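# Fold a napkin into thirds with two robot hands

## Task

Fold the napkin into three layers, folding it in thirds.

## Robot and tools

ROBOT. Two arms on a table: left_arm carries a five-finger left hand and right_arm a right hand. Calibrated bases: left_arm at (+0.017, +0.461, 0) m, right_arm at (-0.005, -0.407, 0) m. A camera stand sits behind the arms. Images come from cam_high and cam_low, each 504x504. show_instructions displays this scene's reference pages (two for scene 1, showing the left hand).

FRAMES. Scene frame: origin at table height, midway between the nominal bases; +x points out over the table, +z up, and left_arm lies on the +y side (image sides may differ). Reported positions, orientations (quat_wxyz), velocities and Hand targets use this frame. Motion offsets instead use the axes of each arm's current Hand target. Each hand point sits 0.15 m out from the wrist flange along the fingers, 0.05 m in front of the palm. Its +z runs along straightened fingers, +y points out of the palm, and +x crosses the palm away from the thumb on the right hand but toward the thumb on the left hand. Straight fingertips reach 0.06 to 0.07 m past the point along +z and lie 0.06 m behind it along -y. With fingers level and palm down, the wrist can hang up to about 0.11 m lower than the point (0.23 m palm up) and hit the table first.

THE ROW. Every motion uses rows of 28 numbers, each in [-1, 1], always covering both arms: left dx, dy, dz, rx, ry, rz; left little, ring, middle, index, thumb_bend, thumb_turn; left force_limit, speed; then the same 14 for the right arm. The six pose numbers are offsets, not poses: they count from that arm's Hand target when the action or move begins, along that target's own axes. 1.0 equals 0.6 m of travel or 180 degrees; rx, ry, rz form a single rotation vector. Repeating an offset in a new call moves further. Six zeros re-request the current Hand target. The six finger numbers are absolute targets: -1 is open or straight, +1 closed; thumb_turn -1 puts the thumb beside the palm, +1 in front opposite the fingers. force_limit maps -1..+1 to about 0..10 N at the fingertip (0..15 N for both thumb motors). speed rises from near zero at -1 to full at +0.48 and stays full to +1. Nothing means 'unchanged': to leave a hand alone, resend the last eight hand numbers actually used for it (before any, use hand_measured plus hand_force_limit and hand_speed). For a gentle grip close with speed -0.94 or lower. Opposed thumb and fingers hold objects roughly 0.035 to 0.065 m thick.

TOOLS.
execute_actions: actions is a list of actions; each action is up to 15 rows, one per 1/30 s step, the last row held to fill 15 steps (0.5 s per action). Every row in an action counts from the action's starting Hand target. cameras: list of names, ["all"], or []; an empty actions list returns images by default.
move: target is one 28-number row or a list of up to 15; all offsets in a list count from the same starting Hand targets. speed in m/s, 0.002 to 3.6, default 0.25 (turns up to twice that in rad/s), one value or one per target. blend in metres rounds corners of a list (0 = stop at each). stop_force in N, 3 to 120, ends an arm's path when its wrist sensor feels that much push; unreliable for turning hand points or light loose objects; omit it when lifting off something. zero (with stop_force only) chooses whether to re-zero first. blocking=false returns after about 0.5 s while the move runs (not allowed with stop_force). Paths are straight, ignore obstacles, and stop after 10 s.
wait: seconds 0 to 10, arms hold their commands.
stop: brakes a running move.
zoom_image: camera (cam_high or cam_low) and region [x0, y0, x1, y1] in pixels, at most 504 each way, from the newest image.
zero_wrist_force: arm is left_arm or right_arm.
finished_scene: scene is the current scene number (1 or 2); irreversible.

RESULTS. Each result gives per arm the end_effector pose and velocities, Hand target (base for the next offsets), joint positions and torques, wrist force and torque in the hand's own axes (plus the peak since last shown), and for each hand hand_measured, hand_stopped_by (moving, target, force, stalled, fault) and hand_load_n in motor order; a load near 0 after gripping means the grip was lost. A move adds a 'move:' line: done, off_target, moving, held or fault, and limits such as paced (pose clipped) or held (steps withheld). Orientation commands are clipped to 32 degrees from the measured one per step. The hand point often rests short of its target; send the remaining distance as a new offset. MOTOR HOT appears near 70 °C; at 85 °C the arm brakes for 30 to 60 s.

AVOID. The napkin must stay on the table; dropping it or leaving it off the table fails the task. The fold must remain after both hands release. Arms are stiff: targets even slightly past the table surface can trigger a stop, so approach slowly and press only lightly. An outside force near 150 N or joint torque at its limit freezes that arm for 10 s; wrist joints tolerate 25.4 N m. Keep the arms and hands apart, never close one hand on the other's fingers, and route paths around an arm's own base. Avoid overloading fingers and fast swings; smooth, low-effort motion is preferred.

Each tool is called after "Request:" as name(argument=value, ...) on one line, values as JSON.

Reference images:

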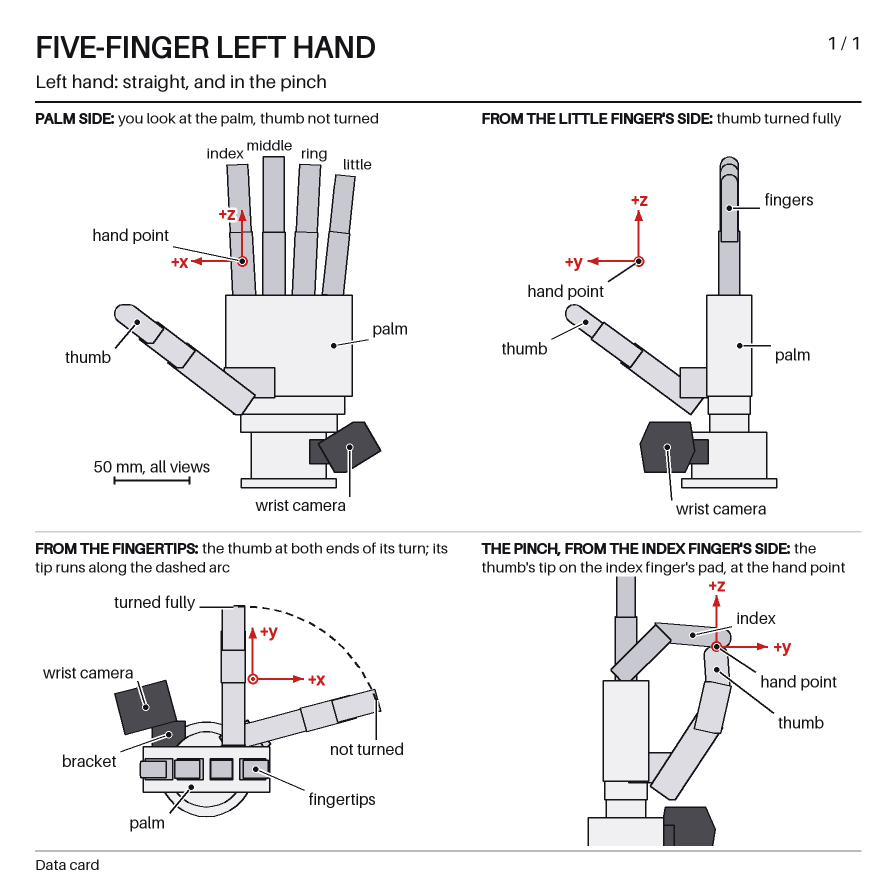

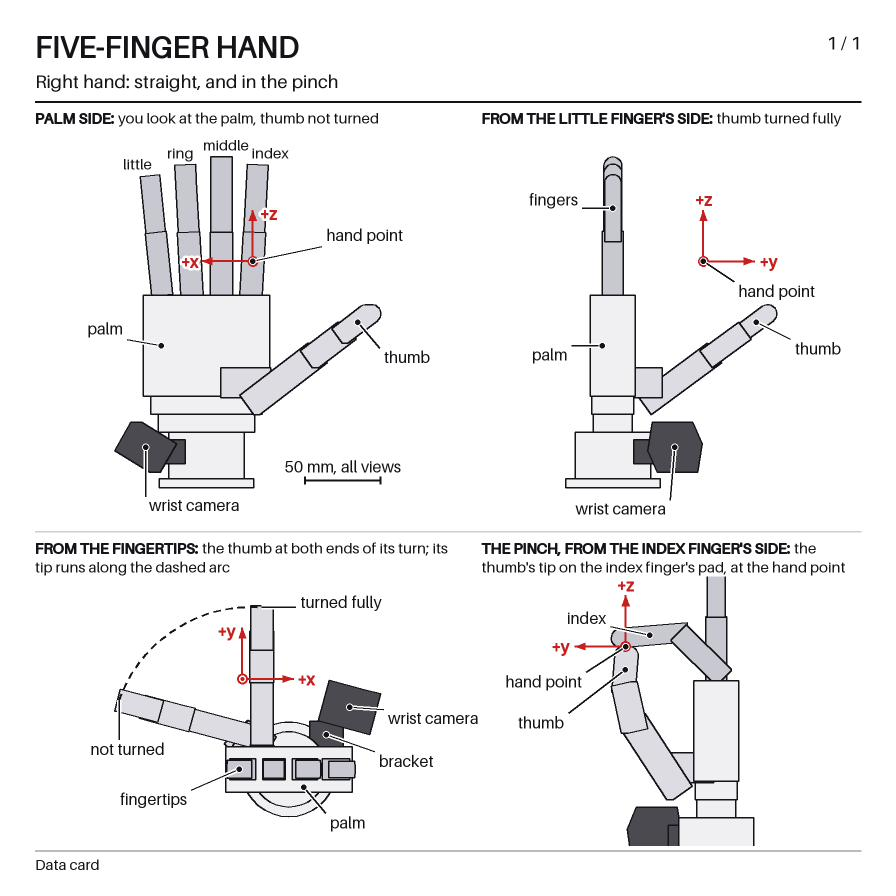

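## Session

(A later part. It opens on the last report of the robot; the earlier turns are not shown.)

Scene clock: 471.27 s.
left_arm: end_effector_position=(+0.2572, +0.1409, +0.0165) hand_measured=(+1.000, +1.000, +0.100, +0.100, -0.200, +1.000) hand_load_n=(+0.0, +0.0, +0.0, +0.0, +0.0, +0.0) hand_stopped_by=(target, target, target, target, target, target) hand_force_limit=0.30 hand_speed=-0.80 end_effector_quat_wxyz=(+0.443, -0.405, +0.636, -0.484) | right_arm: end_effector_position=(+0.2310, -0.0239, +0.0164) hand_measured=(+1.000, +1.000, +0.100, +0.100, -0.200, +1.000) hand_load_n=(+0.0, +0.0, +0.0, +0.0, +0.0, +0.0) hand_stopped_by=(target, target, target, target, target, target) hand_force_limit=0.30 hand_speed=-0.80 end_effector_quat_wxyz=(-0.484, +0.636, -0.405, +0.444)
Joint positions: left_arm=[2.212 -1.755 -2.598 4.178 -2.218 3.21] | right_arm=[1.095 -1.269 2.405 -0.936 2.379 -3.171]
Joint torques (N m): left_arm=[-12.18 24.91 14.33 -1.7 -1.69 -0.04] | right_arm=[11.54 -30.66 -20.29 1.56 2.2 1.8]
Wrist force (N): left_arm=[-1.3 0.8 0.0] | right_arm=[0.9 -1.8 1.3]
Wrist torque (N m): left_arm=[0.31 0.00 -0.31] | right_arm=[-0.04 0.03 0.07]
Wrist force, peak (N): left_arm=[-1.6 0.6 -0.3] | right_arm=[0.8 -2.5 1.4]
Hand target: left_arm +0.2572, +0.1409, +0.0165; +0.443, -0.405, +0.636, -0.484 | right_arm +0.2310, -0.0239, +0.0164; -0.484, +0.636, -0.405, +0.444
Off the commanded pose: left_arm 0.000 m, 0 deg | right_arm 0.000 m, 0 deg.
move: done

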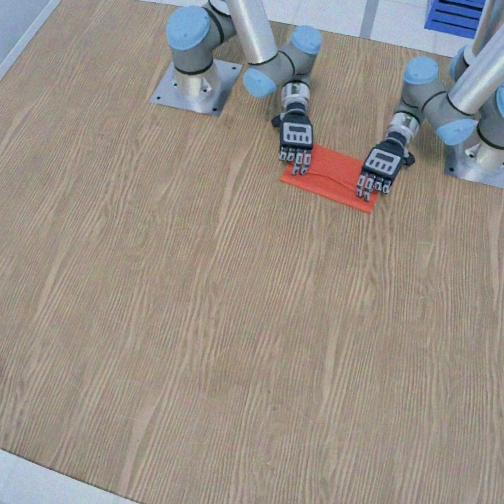

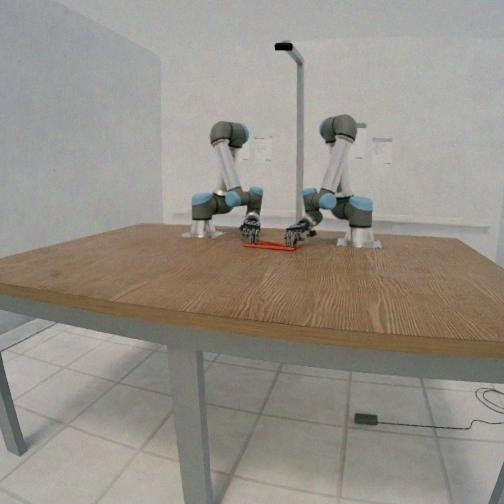

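Request:
move(target=[-0.0143,-0.0813,-0.0116,0,0,0,1,1,0.1,0.1,-0.2,1,0.3,-0.8,0.0143,-0.0813,-0.0116,0,0,0,1,1,0.1,0.1,-0.2,1,0.3,-0.8], speed=0.05, cameras=["all"])

Scene clock: 491.57 s.
left_arm: end_effector_position=(+0.2572, +0.1409, +0.0666) hand_measured=(+1.000, +1.000, +0.100, +0.100, -0.200, +1.000) hand_load_n=(+0.0, +0.0, +0.0, -0.5, +0.0, +0.0) hand_stopped_by=(target, target, target, target, target, target) hand_force_limit=0.30 hand_speed=-0.80 end_effector_quat_wxyz=(+0.443, -0.405, +0.636, -0.484) | right_arm: end_effector_position=(+0.2309, -0.0238, +0.0665) hand_measured=(+1.000, +1.000, +0.100, +0.100, -0.200, +1.000) hand_load_n=(+0.0, +0.0, +0.0, +0.0, +0.0, +0.0) hand_stopped_by=(target, target, target, target, target, target) hand_force_limit=0.30 hand_speed=-0.80 end_effector_quat_wxyz=(-0.484, +0.636, -0.405, +0.444)
Joint positions: left_arm=[2.212 -1.559 -2.555 3.94 -2.218 3.21] | right_arm=[1.095 -1.418 2.372 -0.754 2.379 -3.17]
Joint torques (N m): left_arm=[-0.14 6.97 4.92 2.92 1.49 -1.46] | right_arm=[8.69 -16.58 -1.92 -3.03 1.87 2.25]
Wrist force (N): left_arm=[-1.7 0.3 -0.6] | right_arm=[1.1 -1.4 1.1]
Wrist torque (N m): left_arm=[0.24 0.05 -0.31] | right_arm=[0.02 0.04 0.07]
Wrist force, peak (N): left_arm=[-1.9 0.6 -0.2] | right_arm=[0.8 -2.6 1.2]
Hand target: left_arm +0.2572, +0.1409, +0.0666; +0.443, -0.405, +0.636, -0.484 | right_arm +0.2309, -0.0239, +0.0664; -0.484, +0.636, -0.405, +0.444
Off the commanded pose: left_arm 0.000 m, 0 deg | right_arm 0.000 m, 0 deg.
move: done

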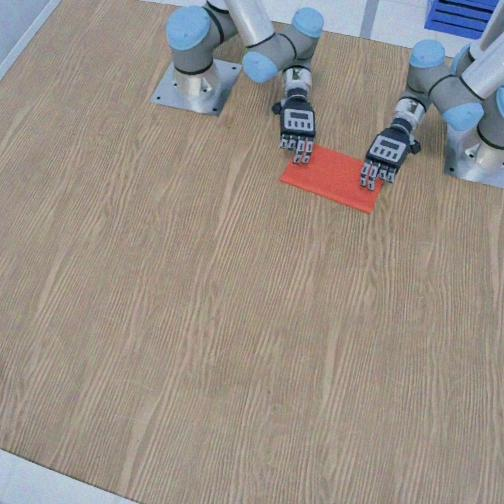

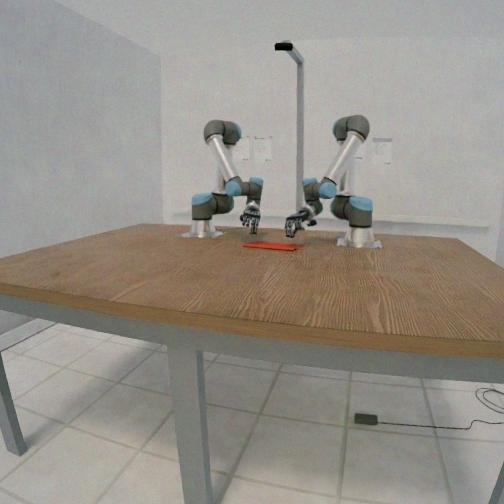

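Request:
move(target=[-0.248,-0.014,-0.073,0,0,0,1,1,0.1,0.1,-0.2,1,0.3,-0.8,0.248,-0.014,-0.073,0,0,0,1,1,0.1,0.1,-0.2,1,0.3,-0.8], speed=0.25, cameras=["all"])

Request:
zoom_image(camera="cam_high", region=[265, 120, 405, 220])

Request:
zoom_image(camera="cam_low", region=[230, 220, 320, 260])

Scene clock: 497.33 s.
left_arm: end_effector_position=(+0.2562, +0.1852, +0.0759) hand_measured=(+1.000, +1.000, +0.100, +0.100, -0.200, +1.000) hand_load_n=(+0.0, +0.0, +0.0, +0.0, +0.0, +0.0) hand_stopped_by=(target, target, target, target, target, target) hand_force_limit=0.30 hand_speed=-0.80 end_effector_quat_wxyz=(+0.448, -0.407, +0.634, -0.482) | right_arm: end_effector_position=(+0.2310, -0.1069, +0.0884) hand_measured=(+1.000, +1.000, +0.100, +0.100, -0.200, +1.000) hand_load_n=(+0.0, +0.0, +0.0, +0.0, +0.0, +0.5) hand_stopped_by=(target, target, target, target, target, target) hand_force_limit=0.30 hand_speed=-0.80 end_effector_quat_wxyz=(-0.484, +0.636, -0.405, +0.444)
Joint positions: left_arm=[2.363 -1.376 -2.666 3.888 -2.082 3.244] | right_arm=[0.886 -1.723 2.583 -0.693 2.173 -3.221]
Joint torques (N m): left_arm=[9.13 4.13 5.64 3.88 -1.04 -2.38] | right_arm=[-0.47 -15.06 -14.77 -2.97 0.47 1.96]
Wrist force (N): left_arm=[-1.2 0.1 -0.4] | right_arm=[0.7 -1.6 1.6]
Wrist torque (N m): left_arm=[0.22 -0.01 -0.29] | right_arm=[-0.05 0.05 -0.07]
Wrist force, peak (N): left_arm=[-9.1 -3.2 -0.5] | right_arm=[2.3 -1.5 0.9]
Hand target: left_arm +0.2562, +0.1853, +0.0759; +0.448, -0.407, +0.633, -0.482 (not the last commanded pose) | right_arm +0.2310, -0.1069, +0.0884; -0.484, +0.636, -0.405, +0.444 (not the last commanded pose)
Off the commanded pose: left_arm 0.110 m, 1 deg | right_arm 0.069 m, 0 deg.
move: held (left_arm; a check stopped the path), off_target (right_arm; braked when a check withheld steps of left_arm); limits=held
pose unreachable (left arm): on one or more control steps of this call, first in action 0 (counted from 0), this arm could not follow its commanded pose, so it was not sent that pose on those steps. It may still have moved: this result reports where it is.
cause: moving toward the commanded pose would bring two parts of the arm too close to each other (joints 3 (elbow) to 5 (wrist 2) lie between them).

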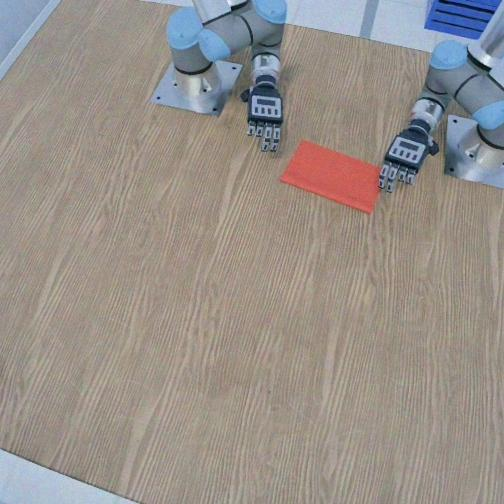

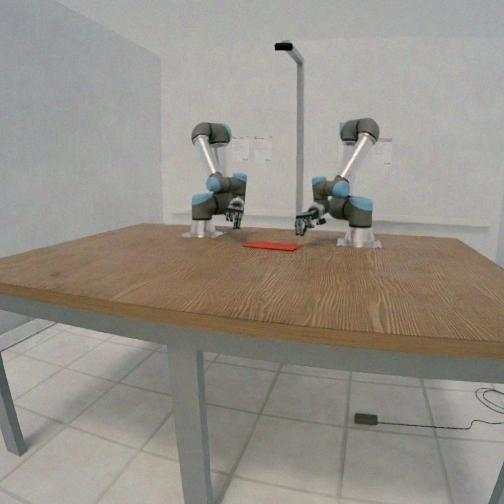

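Scaled by 3.600 from the camera's 504x504 image, which has a finer 720x720 frame.

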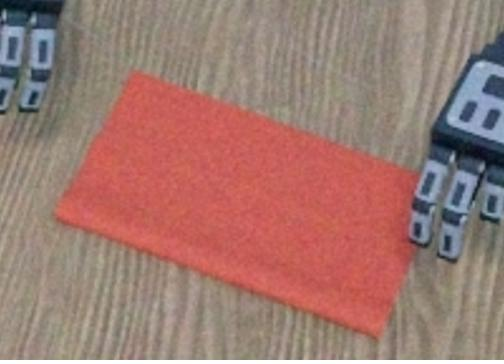

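Scaled by 5.600 from the camera's 504x504 image, which has a finer 720x720 frame.

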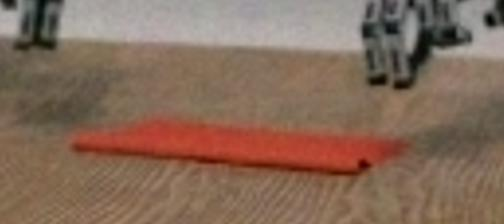

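Request:
zoom_image(camera="cam_high", region=[275, 135, 335, 195])

Request:
zoom_image(camera="cam_high", region=[330, 155, 390, 215])

Request:
zoom_image(camera="cam_low", region=[240, 235, 270, 255])

Request:
zoom_image(camera="cam_low", region=[265, 235, 310, 260])

Scaled by 8.400 from the camera's 504x504 image, which has a finer 720x720 frame.

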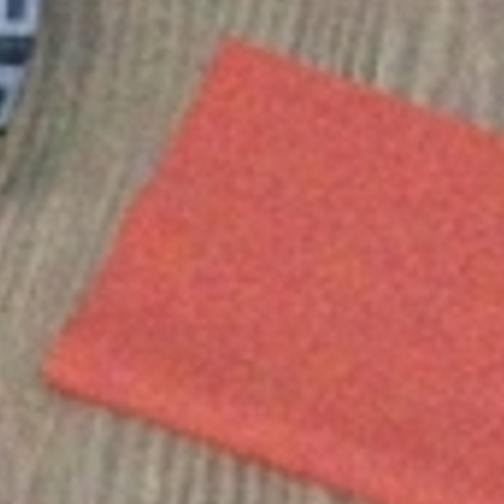

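Scaled by 8.400 from the camera's 504x504 image, which has a finer 720x720 frame.

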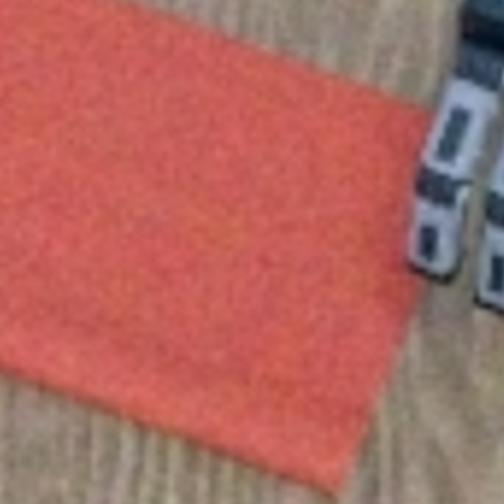

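Scaled by 16.800 from the camera's 504x504 image, which has a finer 720x720 frame.

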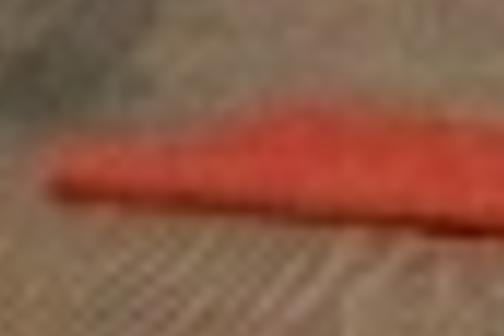

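Scaled by 11.200 from the camera's 504x504 image, which has a finer 720x720 frame.

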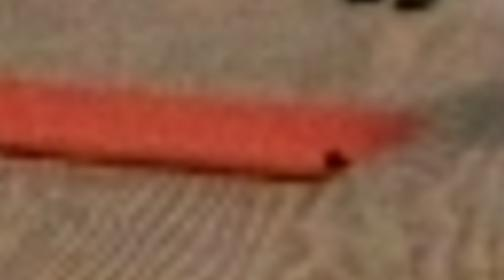

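Request:
move(target=[0.1352,0.0177,-0.1003,0,0,0,1,1,0.02,0.02,-0.2,1,0.3,-0.8,-0.147,0.0333,-0.0797,-0.0048,0.0271,0.0039,1,1,0.02,0.02,-0.2,1,0.3,-0.8], speed=0.15, cameras=["all"])

Request:
zoom_image(camera="cam_high", region=[265, 120, 405, 220])

Scene clock: 540.73 s.
left_arm: end_effector_position=(+0.1760, +0.1254, +0.0594) hand_measured=(+1.000, +1.000, +0.020, +0.020, -0.200, +1.000) hand_load_n=(+0.0, +0.0, +0.5, +0.0, +0.0, +0.0) hand_stopped_by=(target, target, target, target, target, target) hand_force_limit=0.30 hand_speed=-0.80 end_effector_quat_wxyz=(+0.448, -0.407, +0.634, -0.482) | right_arm: end_effector_position=(+0.1590, -0.0398, +0.0604) hand_measured=(+1.000, +1.000, +0.020, +0.020, -0.200, +1.000) hand_load_n=(+0.0, +0.0, +0.0, +0.0, +0.0, +0.0) hand_stopped_by=(target, target, target, target, target, target) hand_force_limit=0.30 hand_speed=-0.80 end_effector_quat_wxyz=(-0.464, +0.618, -0.433, +0.464)
Joint positions: left_arm=[1.826 -1.682 -2.468 3.883 -2.608 3.089] | right_arm=[1.364 -1.342 2.313 -0.626 2.723 -2.998]
Joint torques (N m): left_arm=[-10.97 11.16 11.98 2.81 -2.23 1.9] | right_arm=[10.1 -15.87 -7.03 -2.01 2.22 -1.11]
Wrist force (N): left_arm=[-1.3 0.0 -0.6] | right_arm=[0.4 -1.8 1.1]
Wrist torque (N m): left_arm=[0.22 -0.02 -0.29] | right_arm=[-0.03 0.09 -0.03]
Wrist force, peak (N): left_arm=[-2.0 -0.3 0.1] | right_arm=[1.6 -2.1 2.3]
Hand target: left_arm +0.1759, +0.1253, +0.0594; +0.448, -0.407, +0.633, -0.482 | right_arm +0.1590, -0.0398, +0.0604; -0.464, +0.618, -0.433, +0.464
Off the commanded pose: left_arm 0.000 m, 0 deg | right_arm 0.000 m, 0 deg.
move: done

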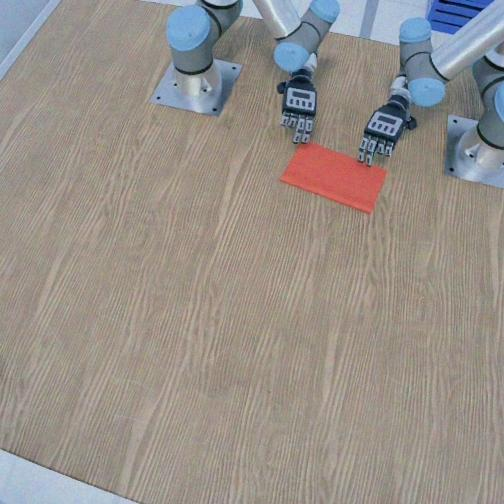

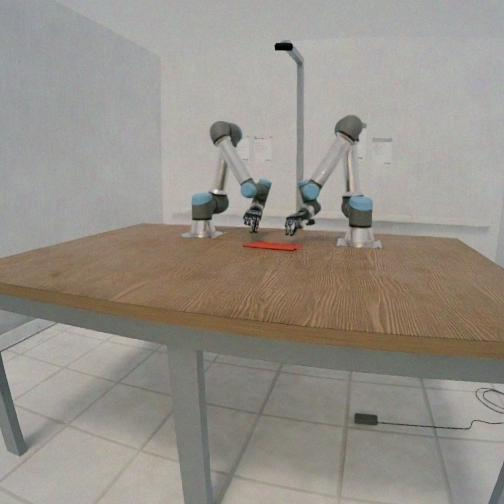

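Scaled by 3.600 from the camera's 504x504 image, which has a finer 720x720 frame.

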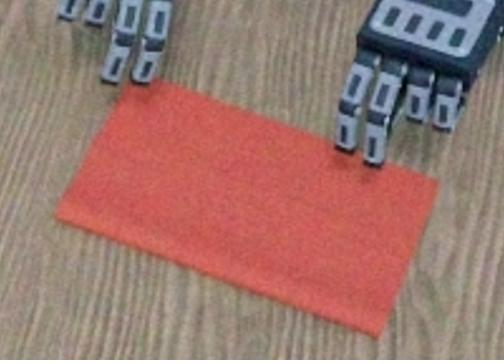

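Request:
move(target=[-0.0512,0.0613,0.0412,0,0,0,1,1,0.02,0.02,-0.2,1,0.3,-0.8,-0.0575,0.0407,0.0630,0,0,0,1,1,0.02,0.02,-0.2,1,0.3,-0.8], speed=0.08, cameras=["all"])

Request:
zoom_image(camera="cam_high", region=[285, 125, 345, 185])

Request:
zoom_image(camera="cam_high", region=[345, 135, 405, 195])

Scene clock: 549.97 s.
left_arm: end_effector_position=(+0.2048, +0.1560, +0.0255) hand_measured=(+1.000, +1.000, +0.020, +0.020, -0.200, +1.000) hand_load_n=(+0.0, +0.0, +0.0, +0.0, +0.0, +0.0) hand_stopped_by=(target, target, target, target, target, target) hand_force_limit=0.30 hand_speed=-0.80 end_effector_quat_wxyz=(+0.448, -0.407, +0.634, -0.482) | right_arm: end_effector_position=(+0.1867, -0.0047, +0.0254) hand_measured=(+1.000, +1.000, +0.020, +0.020, -0.200, +1.000) hand_load_n=(+0.0, +0.0, +0.0, +0.0, +0.0, +0.0) hand_stopped_by=(target, target, target, target, target, target) hand_force_limit=0.30 hand_speed=-0.80 end_effector_quat_wxyz=(-0.464, +0.618, -0.433, +0.464)
Joint positions: left_arm=[2.007 -1.709 -2.613 4.115 -2.432 3.162] | right_arm=[1.304 -1.205 2.256 -0.746 2.666 -3.043]
Joint torques (N m): left_arm=[-4.4 23.48 12.91 -1.35 -1.37 -2.22] | right_arm=[11.36 -28.22 1.73 2.45 2.75 2.13]
Wrist force (N): left_arm=[-1.0 0.4 -0.3] | right_arm=[0.6 -1.9 0.9]
Wrist torque (N m): left_arm=[0.26 -0.05 -0.27] | right_arm=[-0.04 0.06 -0.01]
Wrist force, peak (N): left_arm=[-1.6 0.5 -0.1] | right_arm=[0.5 -2.2 1.6]
Hand target: left_arm +0.2048, +0.1559, +0.0256; +0.448, -0.407, +0.633, -0.482 | right_arm +0.1866, -0.0048, +0.0254; -0.464, +0.618, -0.433, +0.464
Off the commanded pose: left_arm 0.000 m, 0 deg | right_arm 0.000 m, 0 deg.
move: done

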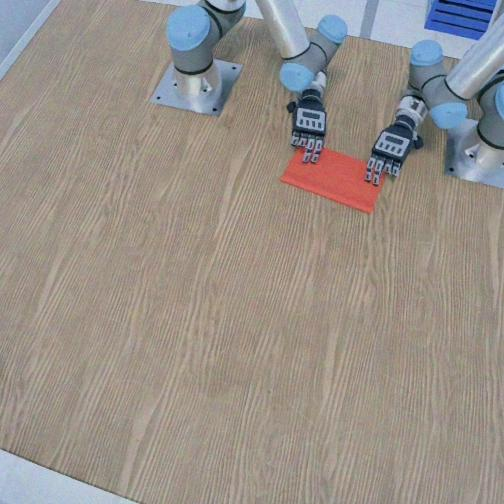

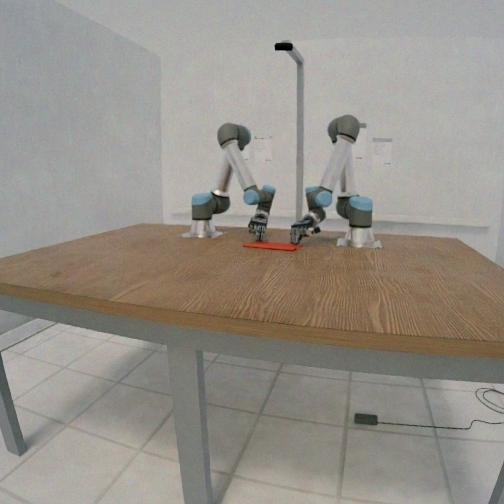

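Scaled by 8.400 from the camera's 504x504 image, which has a finer 720x720 frame.

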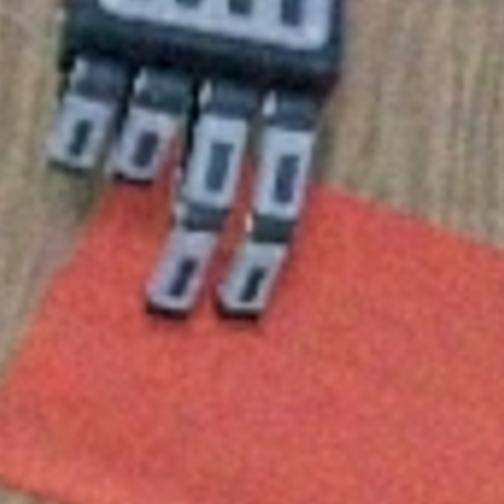

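Scaled by 8.400 from the camera's 504x504 image, which has a finer 720x720 frame.

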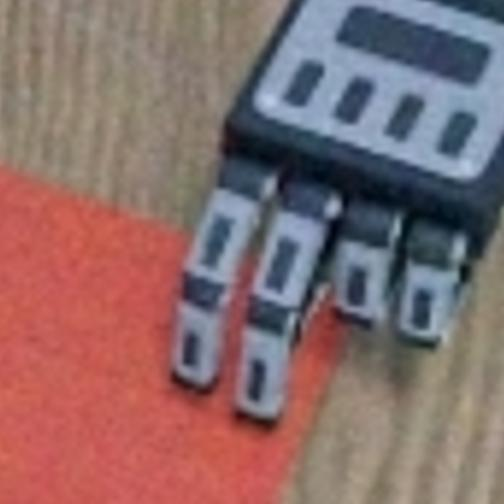

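Request:
move(target=[0.0415,0.0112,-0.0460,0,0,0,1,1,0.02,0.02,-0.2,1,0.3,-0.8,0.0105,0.0225,-0.0612,0,0,0,1,1,0.02,0.02,-0.2,1,0.3,-0.8], speed=0.06, cameras=["all"])

Request:
zoom_image(camera="cam_high", region=[285, 125, 345, 185])

Request:
zoom_image(camera="cam_high", region=[345, 135, 405, 195])

Request:
zoom_image(camera="cam_low", region=[235, 215, 315, 260])

Scene clock: 572.47 s.
left_arm: end_effector_position=(+0.1711, +0.1404, +0.0183) hand_measured=(+1.000, +1.000, +0.020, +0.020, -0.200, +1.000) hand_load_n=(+0.0, +0.0, +0.0, +0.0, +0.0, +0.0) hand_stopped_by=(target, target, target, target, target, target) hand_force_limit=0.30 hand_speed=-0.80 end_effector_quat_wxyz=(+0.448, -0.407, +0.634, -0.482) | right_arm: end_effector_position=(+0.1506, -0.0198, +0.0183) hand_measured=(+1.000, +1.000, +0.020, +0.020, -0.200, +1.000) hand_load_n=(+0.0, +0.0, +0.0, +0.0, +0.0, +0.5) hand_stopped_by=(target, target, target, target, target, target) hand_force_limit=0.30 hand_speed=-0.80 end_effector_quat_wxyz=(-0.464, +0.618, -0.433, +0.464)
Joint positions: left_arm=[1.823 -1.799 -2.535 4.065 -2.611 3.087] | right_arm=[1.405 -1.182 2.266 -0.703 2.762 -2.961]
Joint torques (N m): left_arm=[2.74 25.85 1.43 2.78 1.05 2.53] | right_arm=[-9.87 -34.21 -20.04 -2.34 -1.56 -2.11]
Wrist force (N): left_arm=[-1.1 0.1 -0.7] | right_arm=[0.4 -1.7 1.4]
Wrist torque (N m): left_arm=[0.23 -0.04 -0.21] | right_arm=[-0.06 0.07 -0.03]
Wrist force, peak (N): left_arm=[-1.6 0.2 -0.2] | right_arm=[0.6 -2.4 1.4]
Hand target: left_arm +0.1711, +0.1405, +0.0183; +0.448, -0.407, +0.633, -0.482 | right_arm +0.1507, -0.0198, +0.0184; -0.464, +0.618, -0.433, +0.464
Off the commanded pose: left_arm 0.000 m, 0 deg | right_arm 0.000 m, 0 deg.
move: done

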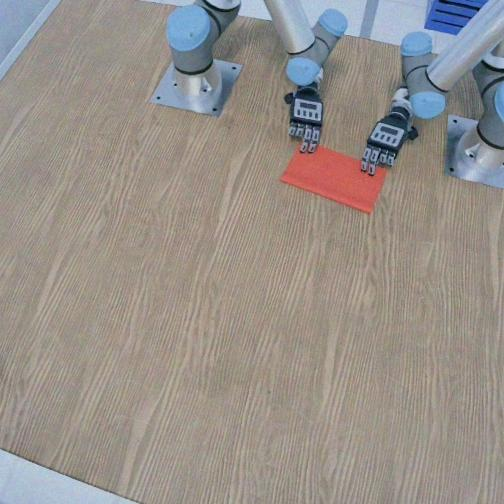

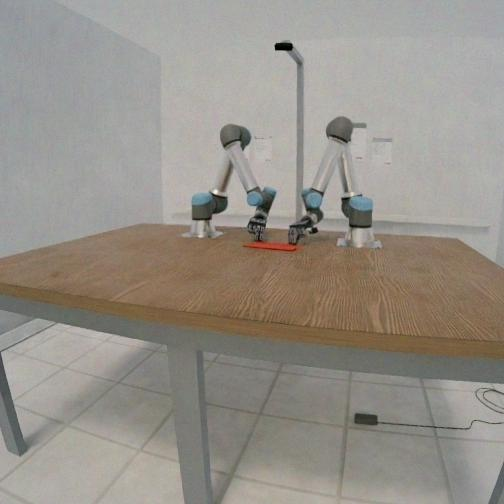

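Scaled by 8.400 from the camera's 504x504 image, which has a finer 720x720 frame.

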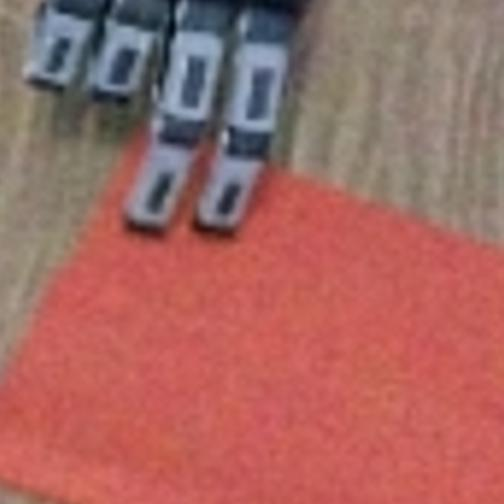

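Scaled by 8.400 from the camera's 504x504 image, which has a finer 720x720 frame.

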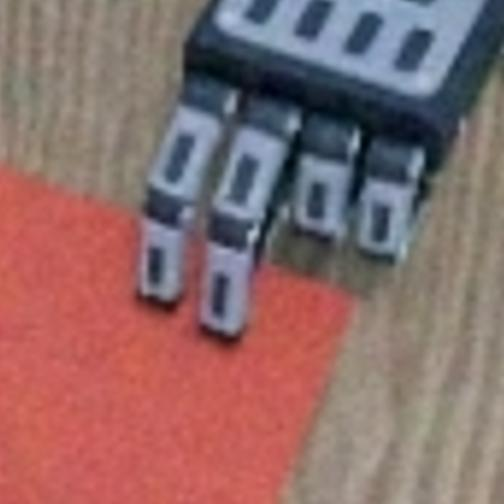

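Scaled by 6.300 from the camera's 504x504 image, which has a finer 720x720 frame.

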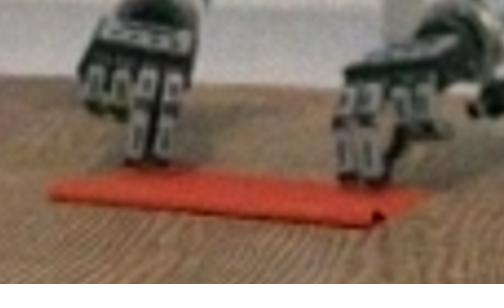

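Request:
move(target=[-0.0163,0.0032,-0.0027,0,0,0,1,1,0.02,0.02,-0.2,1,0.3,-0.8,-0.0001,0.0007,-0.0050,0,0,0,1,1,0.02,0.02,-0.2,1,0.3,-0.8], speed=0.05)

Request:
move(target=[0.0029,0.0163,0.0023,0,0,0,1,1,0.02,0.02,-0.2,1,0.3,-0.8,-0.0029,0.0163,0.0023,0,0,0,1,1,0.02,0.02,-0.2,1,0.3,-0.8], speed=0.006, stop_force=6.5, cameras=["all"])

Request:
zoom_image(camera="cam_high", region=[285, 125, 345, 185])

Request:
zoom_image(camera="cam_high", region=[345, 135, 405, 195])

Scene clock: 580.10 s.
left_arm: end_effector_position=(+0.1720, +0.1505, +0.0185) hand_measured=(+1.000, +1.000, +0.020, +0.020, -0.200, +1.000) hand_load_n=(+0.0, +0.0, +0.0, +0.0, +0.5, +0.0) hand_stopped_by=(target, target, target, target, target, target) hand_force_limit=0.30 hand_speed=-0.80 end_effector_quat_wxyz=(+0.448, -0.407, +0.633, -0.482) | right_arm: end_effector_position=(+0.1476, -0.0203, +0.0184) hand_measured=(+1.000, +1.000, +0.020, +0.020, -0.200, +1.000) hand_load_n=(+0.5, +0.0, +0.0, +0.0, +0.0, +0.0) hand_stopped_by=(target, target, target, target, target, target) hand_force_limit=0.30 hand_speed=-0.80 end_effector_quat_wxyz=(-0.464, +0.618, -0.433, +0.464)
Joint positions: left_arm=[1.84 -1.778 -2.566 4.084 -2.594 3.096] | right_arm=[1.415 -1.18 2.263 -0.694 2.771 -2.951]
Joint torques (N m): left_arm=[-10.34 8.71 14.16 -0.85 -1.87 0.98] | right_arm=[-1.7 -22.53 -18.21 1.37 0.84 0.26]
Wrist force (N): left_arm=[-1.2 -0.1 -0.4] | right_arm=[0.6 -1.4 1.1]
Wrist torque (N m): left_arm=[0.19 -0.01 -0.28] | right_arm=[0.01 0.06 -0.09]
Wrist force, peak (N): left_arm=[-1.7 0.0 -0.7] | right_arm=[0.7 -2.0 1.6]
Hand target: left_arm +0.1720, +0.1505, +0.0184; +0.448, -0.407, +0.633, -0.482 | right_arm +0.1477, -0.0203, +0.0184; -0.464, +0.618, -0.433, +0.464
Off the commanded pose: left_arm 0.000 m, 0 deg | right_arm 0.000 m, 0 deg.
move: done

Scene clock: 582.30 s.
left_arm: end_effector_position=(+0.1720, +0.1505, +0.0118) hand_measured=(+1.000, +1.000, +0.020, +0.020, -0.198, +1.000) hand_load_n=(+0.0, +0.0, +0.0, +0.0, -4.0, -1.0) hand_stopped_by=(target, target, target, target, target, target) hand_force_limit=0.30 hand_speed=-0.80 end_effector_quat_wxyz=(+0.448, -0.407, +0.633, -0.482) | right_arm: end_effector_position=(+0.1477, -0.0203, +0.0114) hand_measured=(+1.000, +1.000, +0.020, +0.020, -0.198, +1.000) hand_load_n=(+0.0, +0.0, +0.0, +0.0, -4.0, -0.5) hand_stopped_by=(target, target, target, target, target, target) hand_force_limit=0.30 hand_speed=-0.80 end_effector_quat_wxyz=(-0.464, +0.618, -0.433, +0.464)
Joint positions: left_arm=[1.84 -1.805 -2.57 4.115 -2.594 3.096] | right_arm=[1.415 -1.161 2.266 -0.715 2.77 -2.951]
Joint torques (N m): left_arm=[-2.66 24.74 13.14 -3.23 0.98 0.52] | right_arm=[-10.64 -32.67 -13.29 3.23 -1.56 -1.4]
Wrist force (N): left_arm=[-2.0 -5.7 -2.5] | right_arm=[1.2 -7.4 -0.6]
Wrist torque (N m): left_arm=[0.07 -0.05 -0.22] | right_arm=[-0.24 0.07 -0.18]
Wrist force, peak (N): left_arm=[-2.8 -8.7 -4.1] | right_arm=[1.8 -10.3 -2.0]
Hand target: left_arm +0.1720, +0.1505, +0.0118; +0.448, -0.407, +0.633, -0.482 (not the last commanded pose) | right_arm +0.1477, -0.0203, +0.0114; -0.464, +0.618, -0.433, +0.464 (not the last commanded pose)
Off the commanded pose: left_arm 0.003 m, 0 deg | right_arm 0.003 m, 0 deg.
move: contact (left_arm, right_arm)

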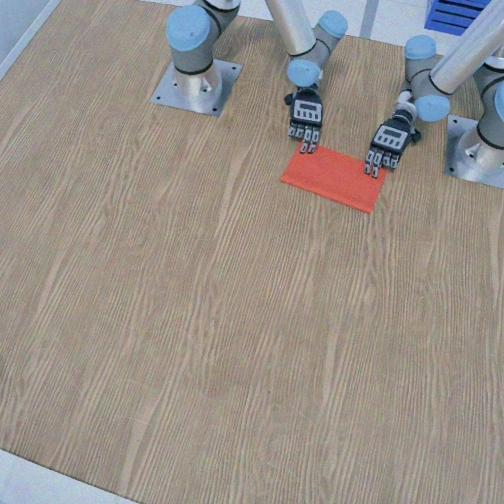

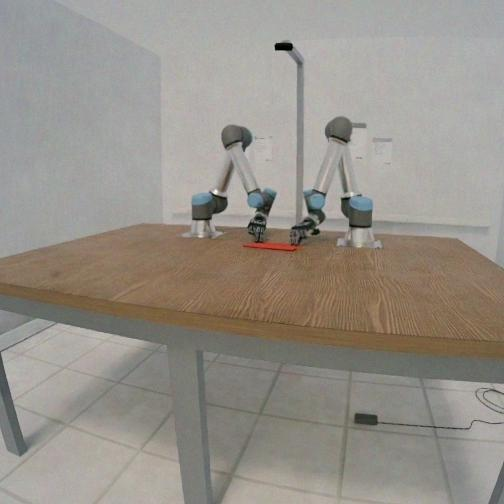

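Scaled by 8.400 from the camera's 504x504 image, which has a finer 720x720 frame.

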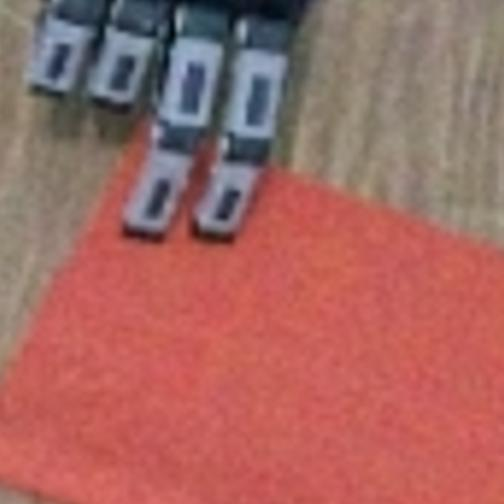

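Scaled by 8.400 from the camera's 504x504 image, which has a finer 720x720 frame.

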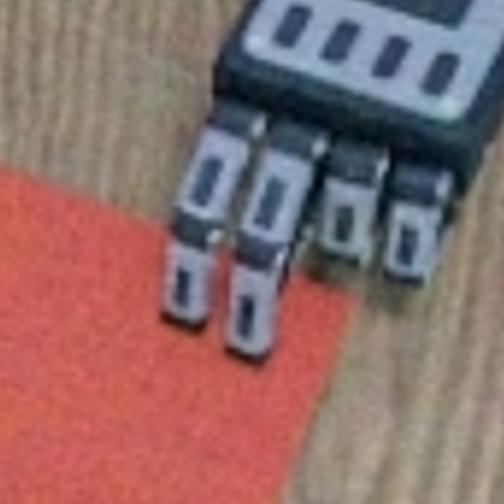

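Request:
execute_actions(actions=[[[0,0,0,0,0,0,1,1,0.4,0.4,-0.2,1,0.2,-0.9,0,0,0,0,0,0,1,1,0.4,0.4,-0.2,1,0.2,-0.9]],[[0,0,0,0,0,0,1,1,0.4,0.4,-0.2,1,0.2,-0.9,0,0,0,0,0,0,1,1,0.4,0.4,-0.2,1,0.2,-0.9]]])

Request:
wait(seconds=4, cameras=["all"])

Request:
zoom_image(camera="cam_high", region=[285, 125, 345, 185])

Request:
zoom_image(camera="cam_high", region=[345, 135, 405, 195])

Scene clock: 587.03 s.
left_arm: end_effector_position=(+0.1720, +0.1505, +0.0118) hand_measured=(+1.000, +1.000, +0.082, +0.286, -0.198, +1.000) hand_load_n=(+0.0, +0.0, +4.5, +8.0, -3.0, -1.5) hand_stopped_by=(target, target, force, force, target, target) hand_force_limit=0.20 hand_speed=-0.90 end_effector_quat_wxyz=(+0.448, -0.407, +0.633, -0.482) | right_arm: end_effector_position=(+0.1477, -0.0203, +0.0114) hand_measured=(+1.000, +1.000, +0.082, +0.268, -0.198, +1.000) hand_load_n=(+0.0, +0.0, +5.0, +6.0, -2.5, -1.5) hand_stopped_by=(target, target, force, force, target, target) hand_force_limit=0.20 hand_speed=-0.90 end_effector_quat_wxyz=(-0.464, +0.618, -0.433, +0.464)
Joint positions: left_arm=[1.84 -1.805 -2.57 4.115 -2.594 3.096] | right_arm=[1.415 -1.161 2.266 -0.715 2.77 -2.951]
Joint torques (N m): left_arm=[-1.76 11.18 -2.02 -1.94 -0.92 0.73] | right_arm=[-7.95 -17.47 -3.5 3.07 -1.75 1.73]
Wrist force (N): left_arm=[-4.4 -20.7 0.7] | right_arm=[2.9 -24.1 1.8]
Wrist torque (N m): left_arm=[0.05 -0.05 -0.04] | right_arm=[-0.59 0.05 -0.43]
Wrist force, peak (N): left_arm=[-4.8 -21.5 0.5] | right_arm=[2.7 -24.2 1.8]
Hand target: left_arm +0.1720, +0.1505, +0.0118; +0.448, -0.407, +0.633, -0.482 | right_arm +0.1477, -0.0203, +0.0114; -0.464, +0.618, -0.433, +0.464
Off the commanded pose: left_arm 0.000 m, 0 deg | right_arm 0.000 m, 0 deg.

Scene clock: 591.03 s.
left_arm: end_effector_position=(+0.1720, +0.1505, +0.0118) hand_measured=(+1.000, +1.000, +0.082, +0.286, -0.198, +1.000) hand_load_n=(+0.0, +0.0, +4.5, +8.0, -3.0, -1.5) hand_stopped_by=(target, target, force, force, target, target) hand_force_limit=0.20 hand_speed=-0.90 end_effector_quat_wxyz=(+0.448, -0.407, +0.633, -0.482) | right_arm: end_effector_position=(+0.1477, -0.0203, +0.0114) hand_measured=(+1.000, +1.000, +0.082, +0.268, -0.198, +1.000) hand_load_n=(+0.0, +0.0, +5.0, +6.0, -2.5, -1.5) hand_stopped_by=(target, target, force, force, target, target) hand_force_limit=0.20 hand_speed=-0.90 end_effector_quat_wxyz=(-0.464, +0.618, -0.433, +0.464)
Joint positions: left_arm=[1.84 -1.805 -2.57 4.115 -2.594 3.096] | right_arm=[1.415 -1.161 2.266 -0.715 2.77 -2.951]
Joint torques (N m): left_arm=[-2.26 4.35 -6.19 -0.95 -1.38 0.31] | right_arm=[3.71 -14.29 8.08 3.26 -1.66 1.6]
Wrist force (N): left_arm=[-4.6 -21.3 1.1] | right_arm=[2.4 -24.4 1.7]
Wrist torque (N m): left_arm=[-0.02 0.01 -0.05] | right_arm=[-0.59 0.10 -0.45]
Wrist force, peak (N): left_arm=[-4.3 -21.5 1.0] | right_arm=[2.5 -24.8 1.7]
Hand target: left_arm +0.1720, +0.1505, +0.0118; +0.448, -0.407, +0.633, -0.482 | right_arm +0.1477, -0.0203, +0.0114; -0.464, +0.618, -0.433, +0.464
Off the commanded pose: left_arm 0.000 m, 0 deg | right_arm 0.000 m, 0 deg.
wait: 4.00 s; at rest by 0.17 s

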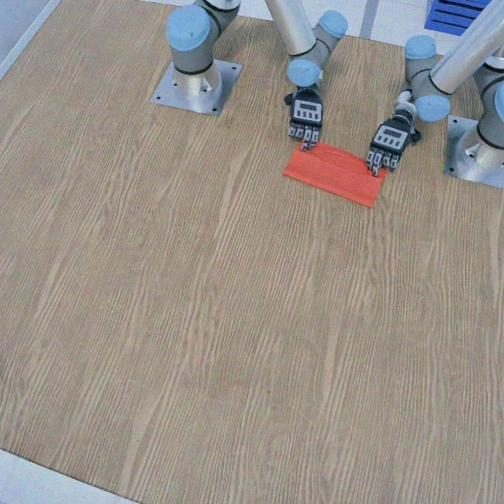

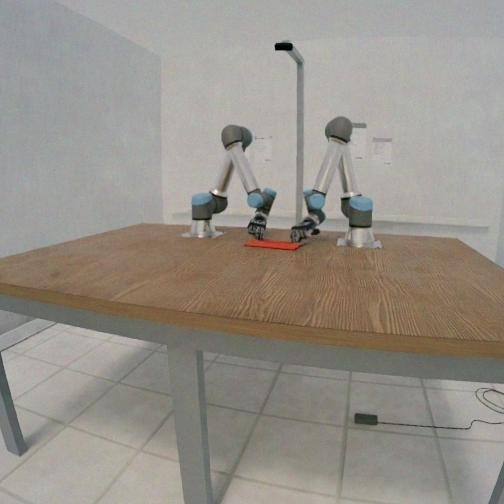

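Scaled by 8.400 from the camera's 504x504 image, which has a finer 720x720 frame.

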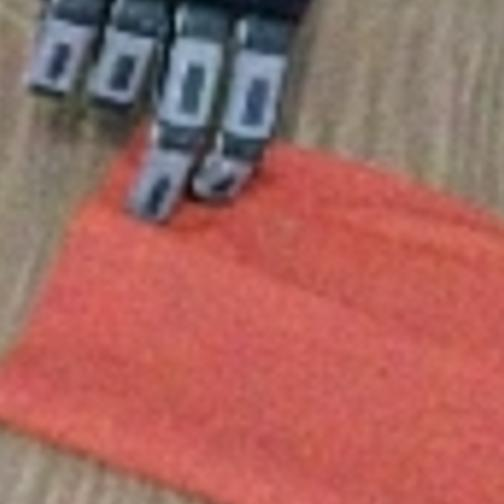

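Scaled by 8.400 from the camera's 504x504 image, which has a finer 720x720 frame.

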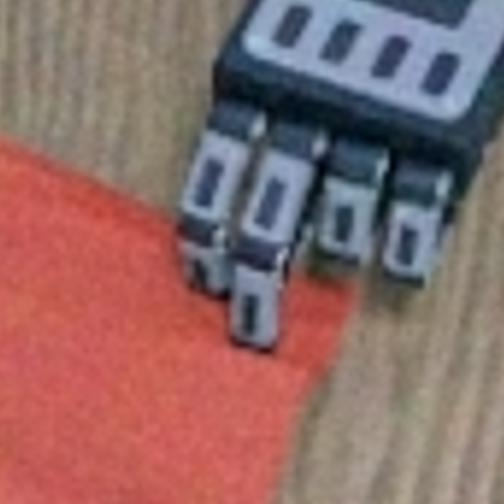

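Request:
move(target=[-0.0007,-0.0037,-0.0005,0,0,0,1,1,0.41,0.40,-0.2,1,0.2,-0.9,0.0007,-0.0037,-0.0005,0,0,0,1,1,0.41,0.40,-0.2,1,0.2,-0.9], speed=0.01)

Request:
wait(seconds=1.5, cameras=["all"])

Request:
zoom_image(camera="cam_high", region=[285, 125, 345, 185])

Request:
zoom_image(camera="cam_high", region=[345, 135, 405, 195])

Scene clock: 595.90 s.
left_arm: end_effector_position=(+0.1720, +0.1505, +0.0141) hand_measured=(+1.000, +1.000, +0.256, +0.286, -0.200, +1.000) hand_load_n=(+0.0, +0.0, +10.0, +5.0, +0.5, -0.5) hand_stopped_by=(target, target, force, force, target, target) hand_force_limit=0.20 hand_speed=-0.90 end_effector_quat_wxyz=(+0.448, -0.407, +0.633, -0.482) | right_arm: end_effector_position=(+0.1477, -0.0203, +0.0137) hand_measured=(+1.000, +1.000, +0.256, +0.268, -0.200, +1.000) hand_load_n=(+0.0, +0.0, +9.5, +1.5, +2.0, -1.0) hand_stopped_by=(target, target, force, force, target, target) hand_force_limit=0.20 hand_speed=-0.90 end_effector_quat_wxyz=(-0.464, +0.618, -0.433, +0.464)
Joint positions: left_arm=[1.84 -1.796 -2.569 4.104 -2.594 3.096] | right_arm=[1.415 -1.168 2.265 -0.709 2.77 -2.951]
Joint torques (N m): left_arm=[8.32 11.46 13.9 1.24 1.59 1.7] | right_arm=[-6.99 -24.17 -20.22 0.18 -1.3 -1.98]
Wrist force (N): left_arm=[-0.8 -0.7 -0.6] | right_arm=[0.0 -1.9 1.7]
Wrist torque (N m): left_arm=[0.15 -0.04 -0.27] | right_arm=[-0.05 0.09 -0.12]
Wrist force, peak (N): left_arm=[-4.3 -21.5 0.8] | right_arm=[2.5 -24.7 1.9]
Hand target: left_arm +0.1720, +0.1505, +0.0140; +0.448, -0.407, +0.633, -0.482 | right_arm +0.1477, -0.0203, +0.0137; -0.464, +0.618, -0.433, +0.464
Off the commanded pose: left_arm 0.000 m, 0 deg | right_arm 0.000 m, 0 deg.
move: done

Scene clock: 597.40 s.
left_arm: end_effector_position=(+0.1720, +0.1505, +0.0140) hand_measured=(+1.000, +1.000, +0.256, +0.286, -0.200, +1.000) hand_load_n=(+0.0, +0.0, +10.0, +5.0, +0.5, -0.5) hand_stopped_by=(target, target, force, force, target, target) hand_force_limit=0.20 hand_speed=-0.90 end_effector_quat_wxyz=(+0.448, -0.407, +0.633, -0.482) | right_arm: end_effector_position=(+0.1477, -0.0203, +0.0137) hand_measured=(+1.000, +1.000, +0.256, +0.268, -0.200, +1.000) hand_load_n=(+0.0, +0.0, +10.0, +2.0, +2.0, -1.0) hand_stopped_by=(target, target, force, force, target, target) hand_force_limit=0.20 hand_speed=-0.90 end_effector_quat_wxyz=(-0.464, +0.618, -0.433, +0.464)
Joint positions: left_arm=[1.84 -1.796 -2.569 4.104 -2.594 3.096] | right_arm=[1.415 -1.168 2.265 -0.709 2.77 -2.951]
Joint torques (N m): left_arm=[8.5 8.84 12.3 2.77 1.77 0.93] | right_arm=[-12.31 -19.78 -19.15 -2.18 -0.19 -2.23]
Wrist force (N): left_arm=[-0.4 -0.7 -0.2] | right_arm=[0.2 -1.9 1.5]
Wrist torque (N m): left_arm=[0.13 -0.09 -0.25] | right_arm=[-0.04 0.05 -0.10]
Wrist force, peak (N): left_arm=[-1.0 -0.8 -0.7] | right_arm=[0.5 -1.9 1.7]
Hand target: left_arm +0.1720, +0.1505, +0.0140; +0.448, -0.407, +0.633, -0.482 | right_arm +0.1477, -0.0203, +0.0137; -0.464, +0.618, -0.433, +0.464
Off the commanded pose: left_arm 0.000 m, 0 deg | right_arm 0.000 m, 0 deg.
wait: 1.50 s; at rest by 0.17 s

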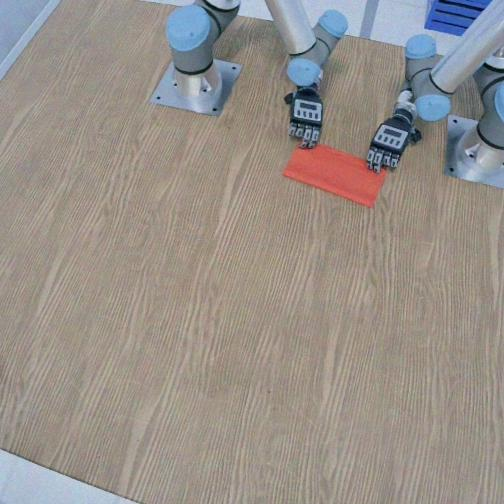

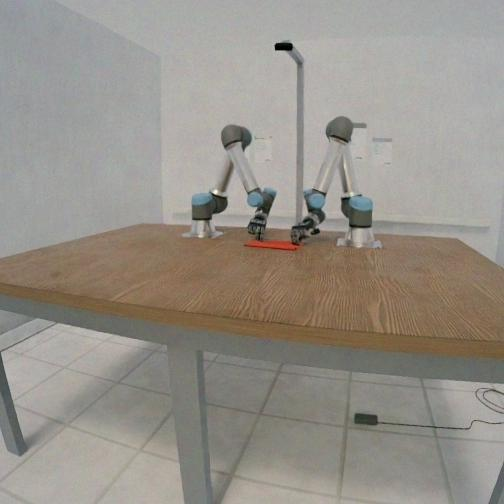

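Scaled by 8.400 from the camera's 504x504 image, which has a finer 720x720 frame.

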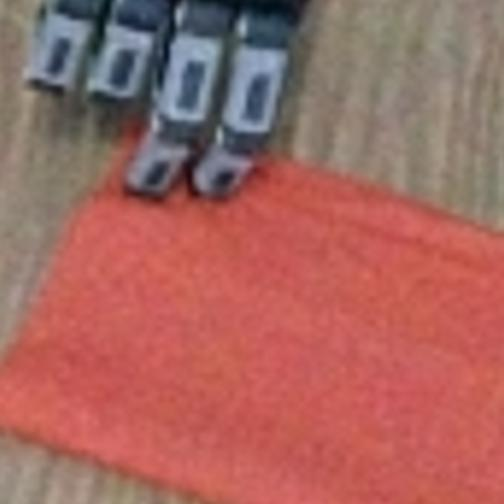

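Scaled by 8.400 from the camera's 504x504 image, which has a finer 720x720 frame.

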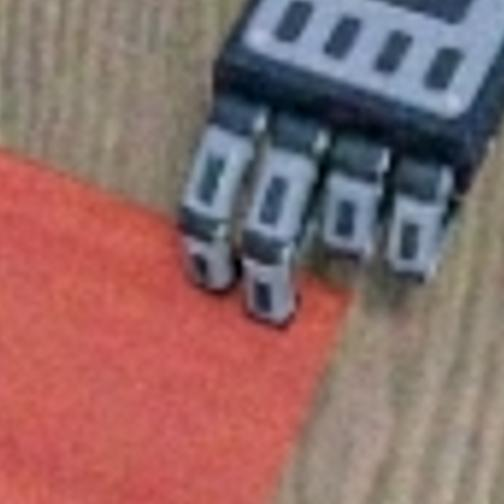

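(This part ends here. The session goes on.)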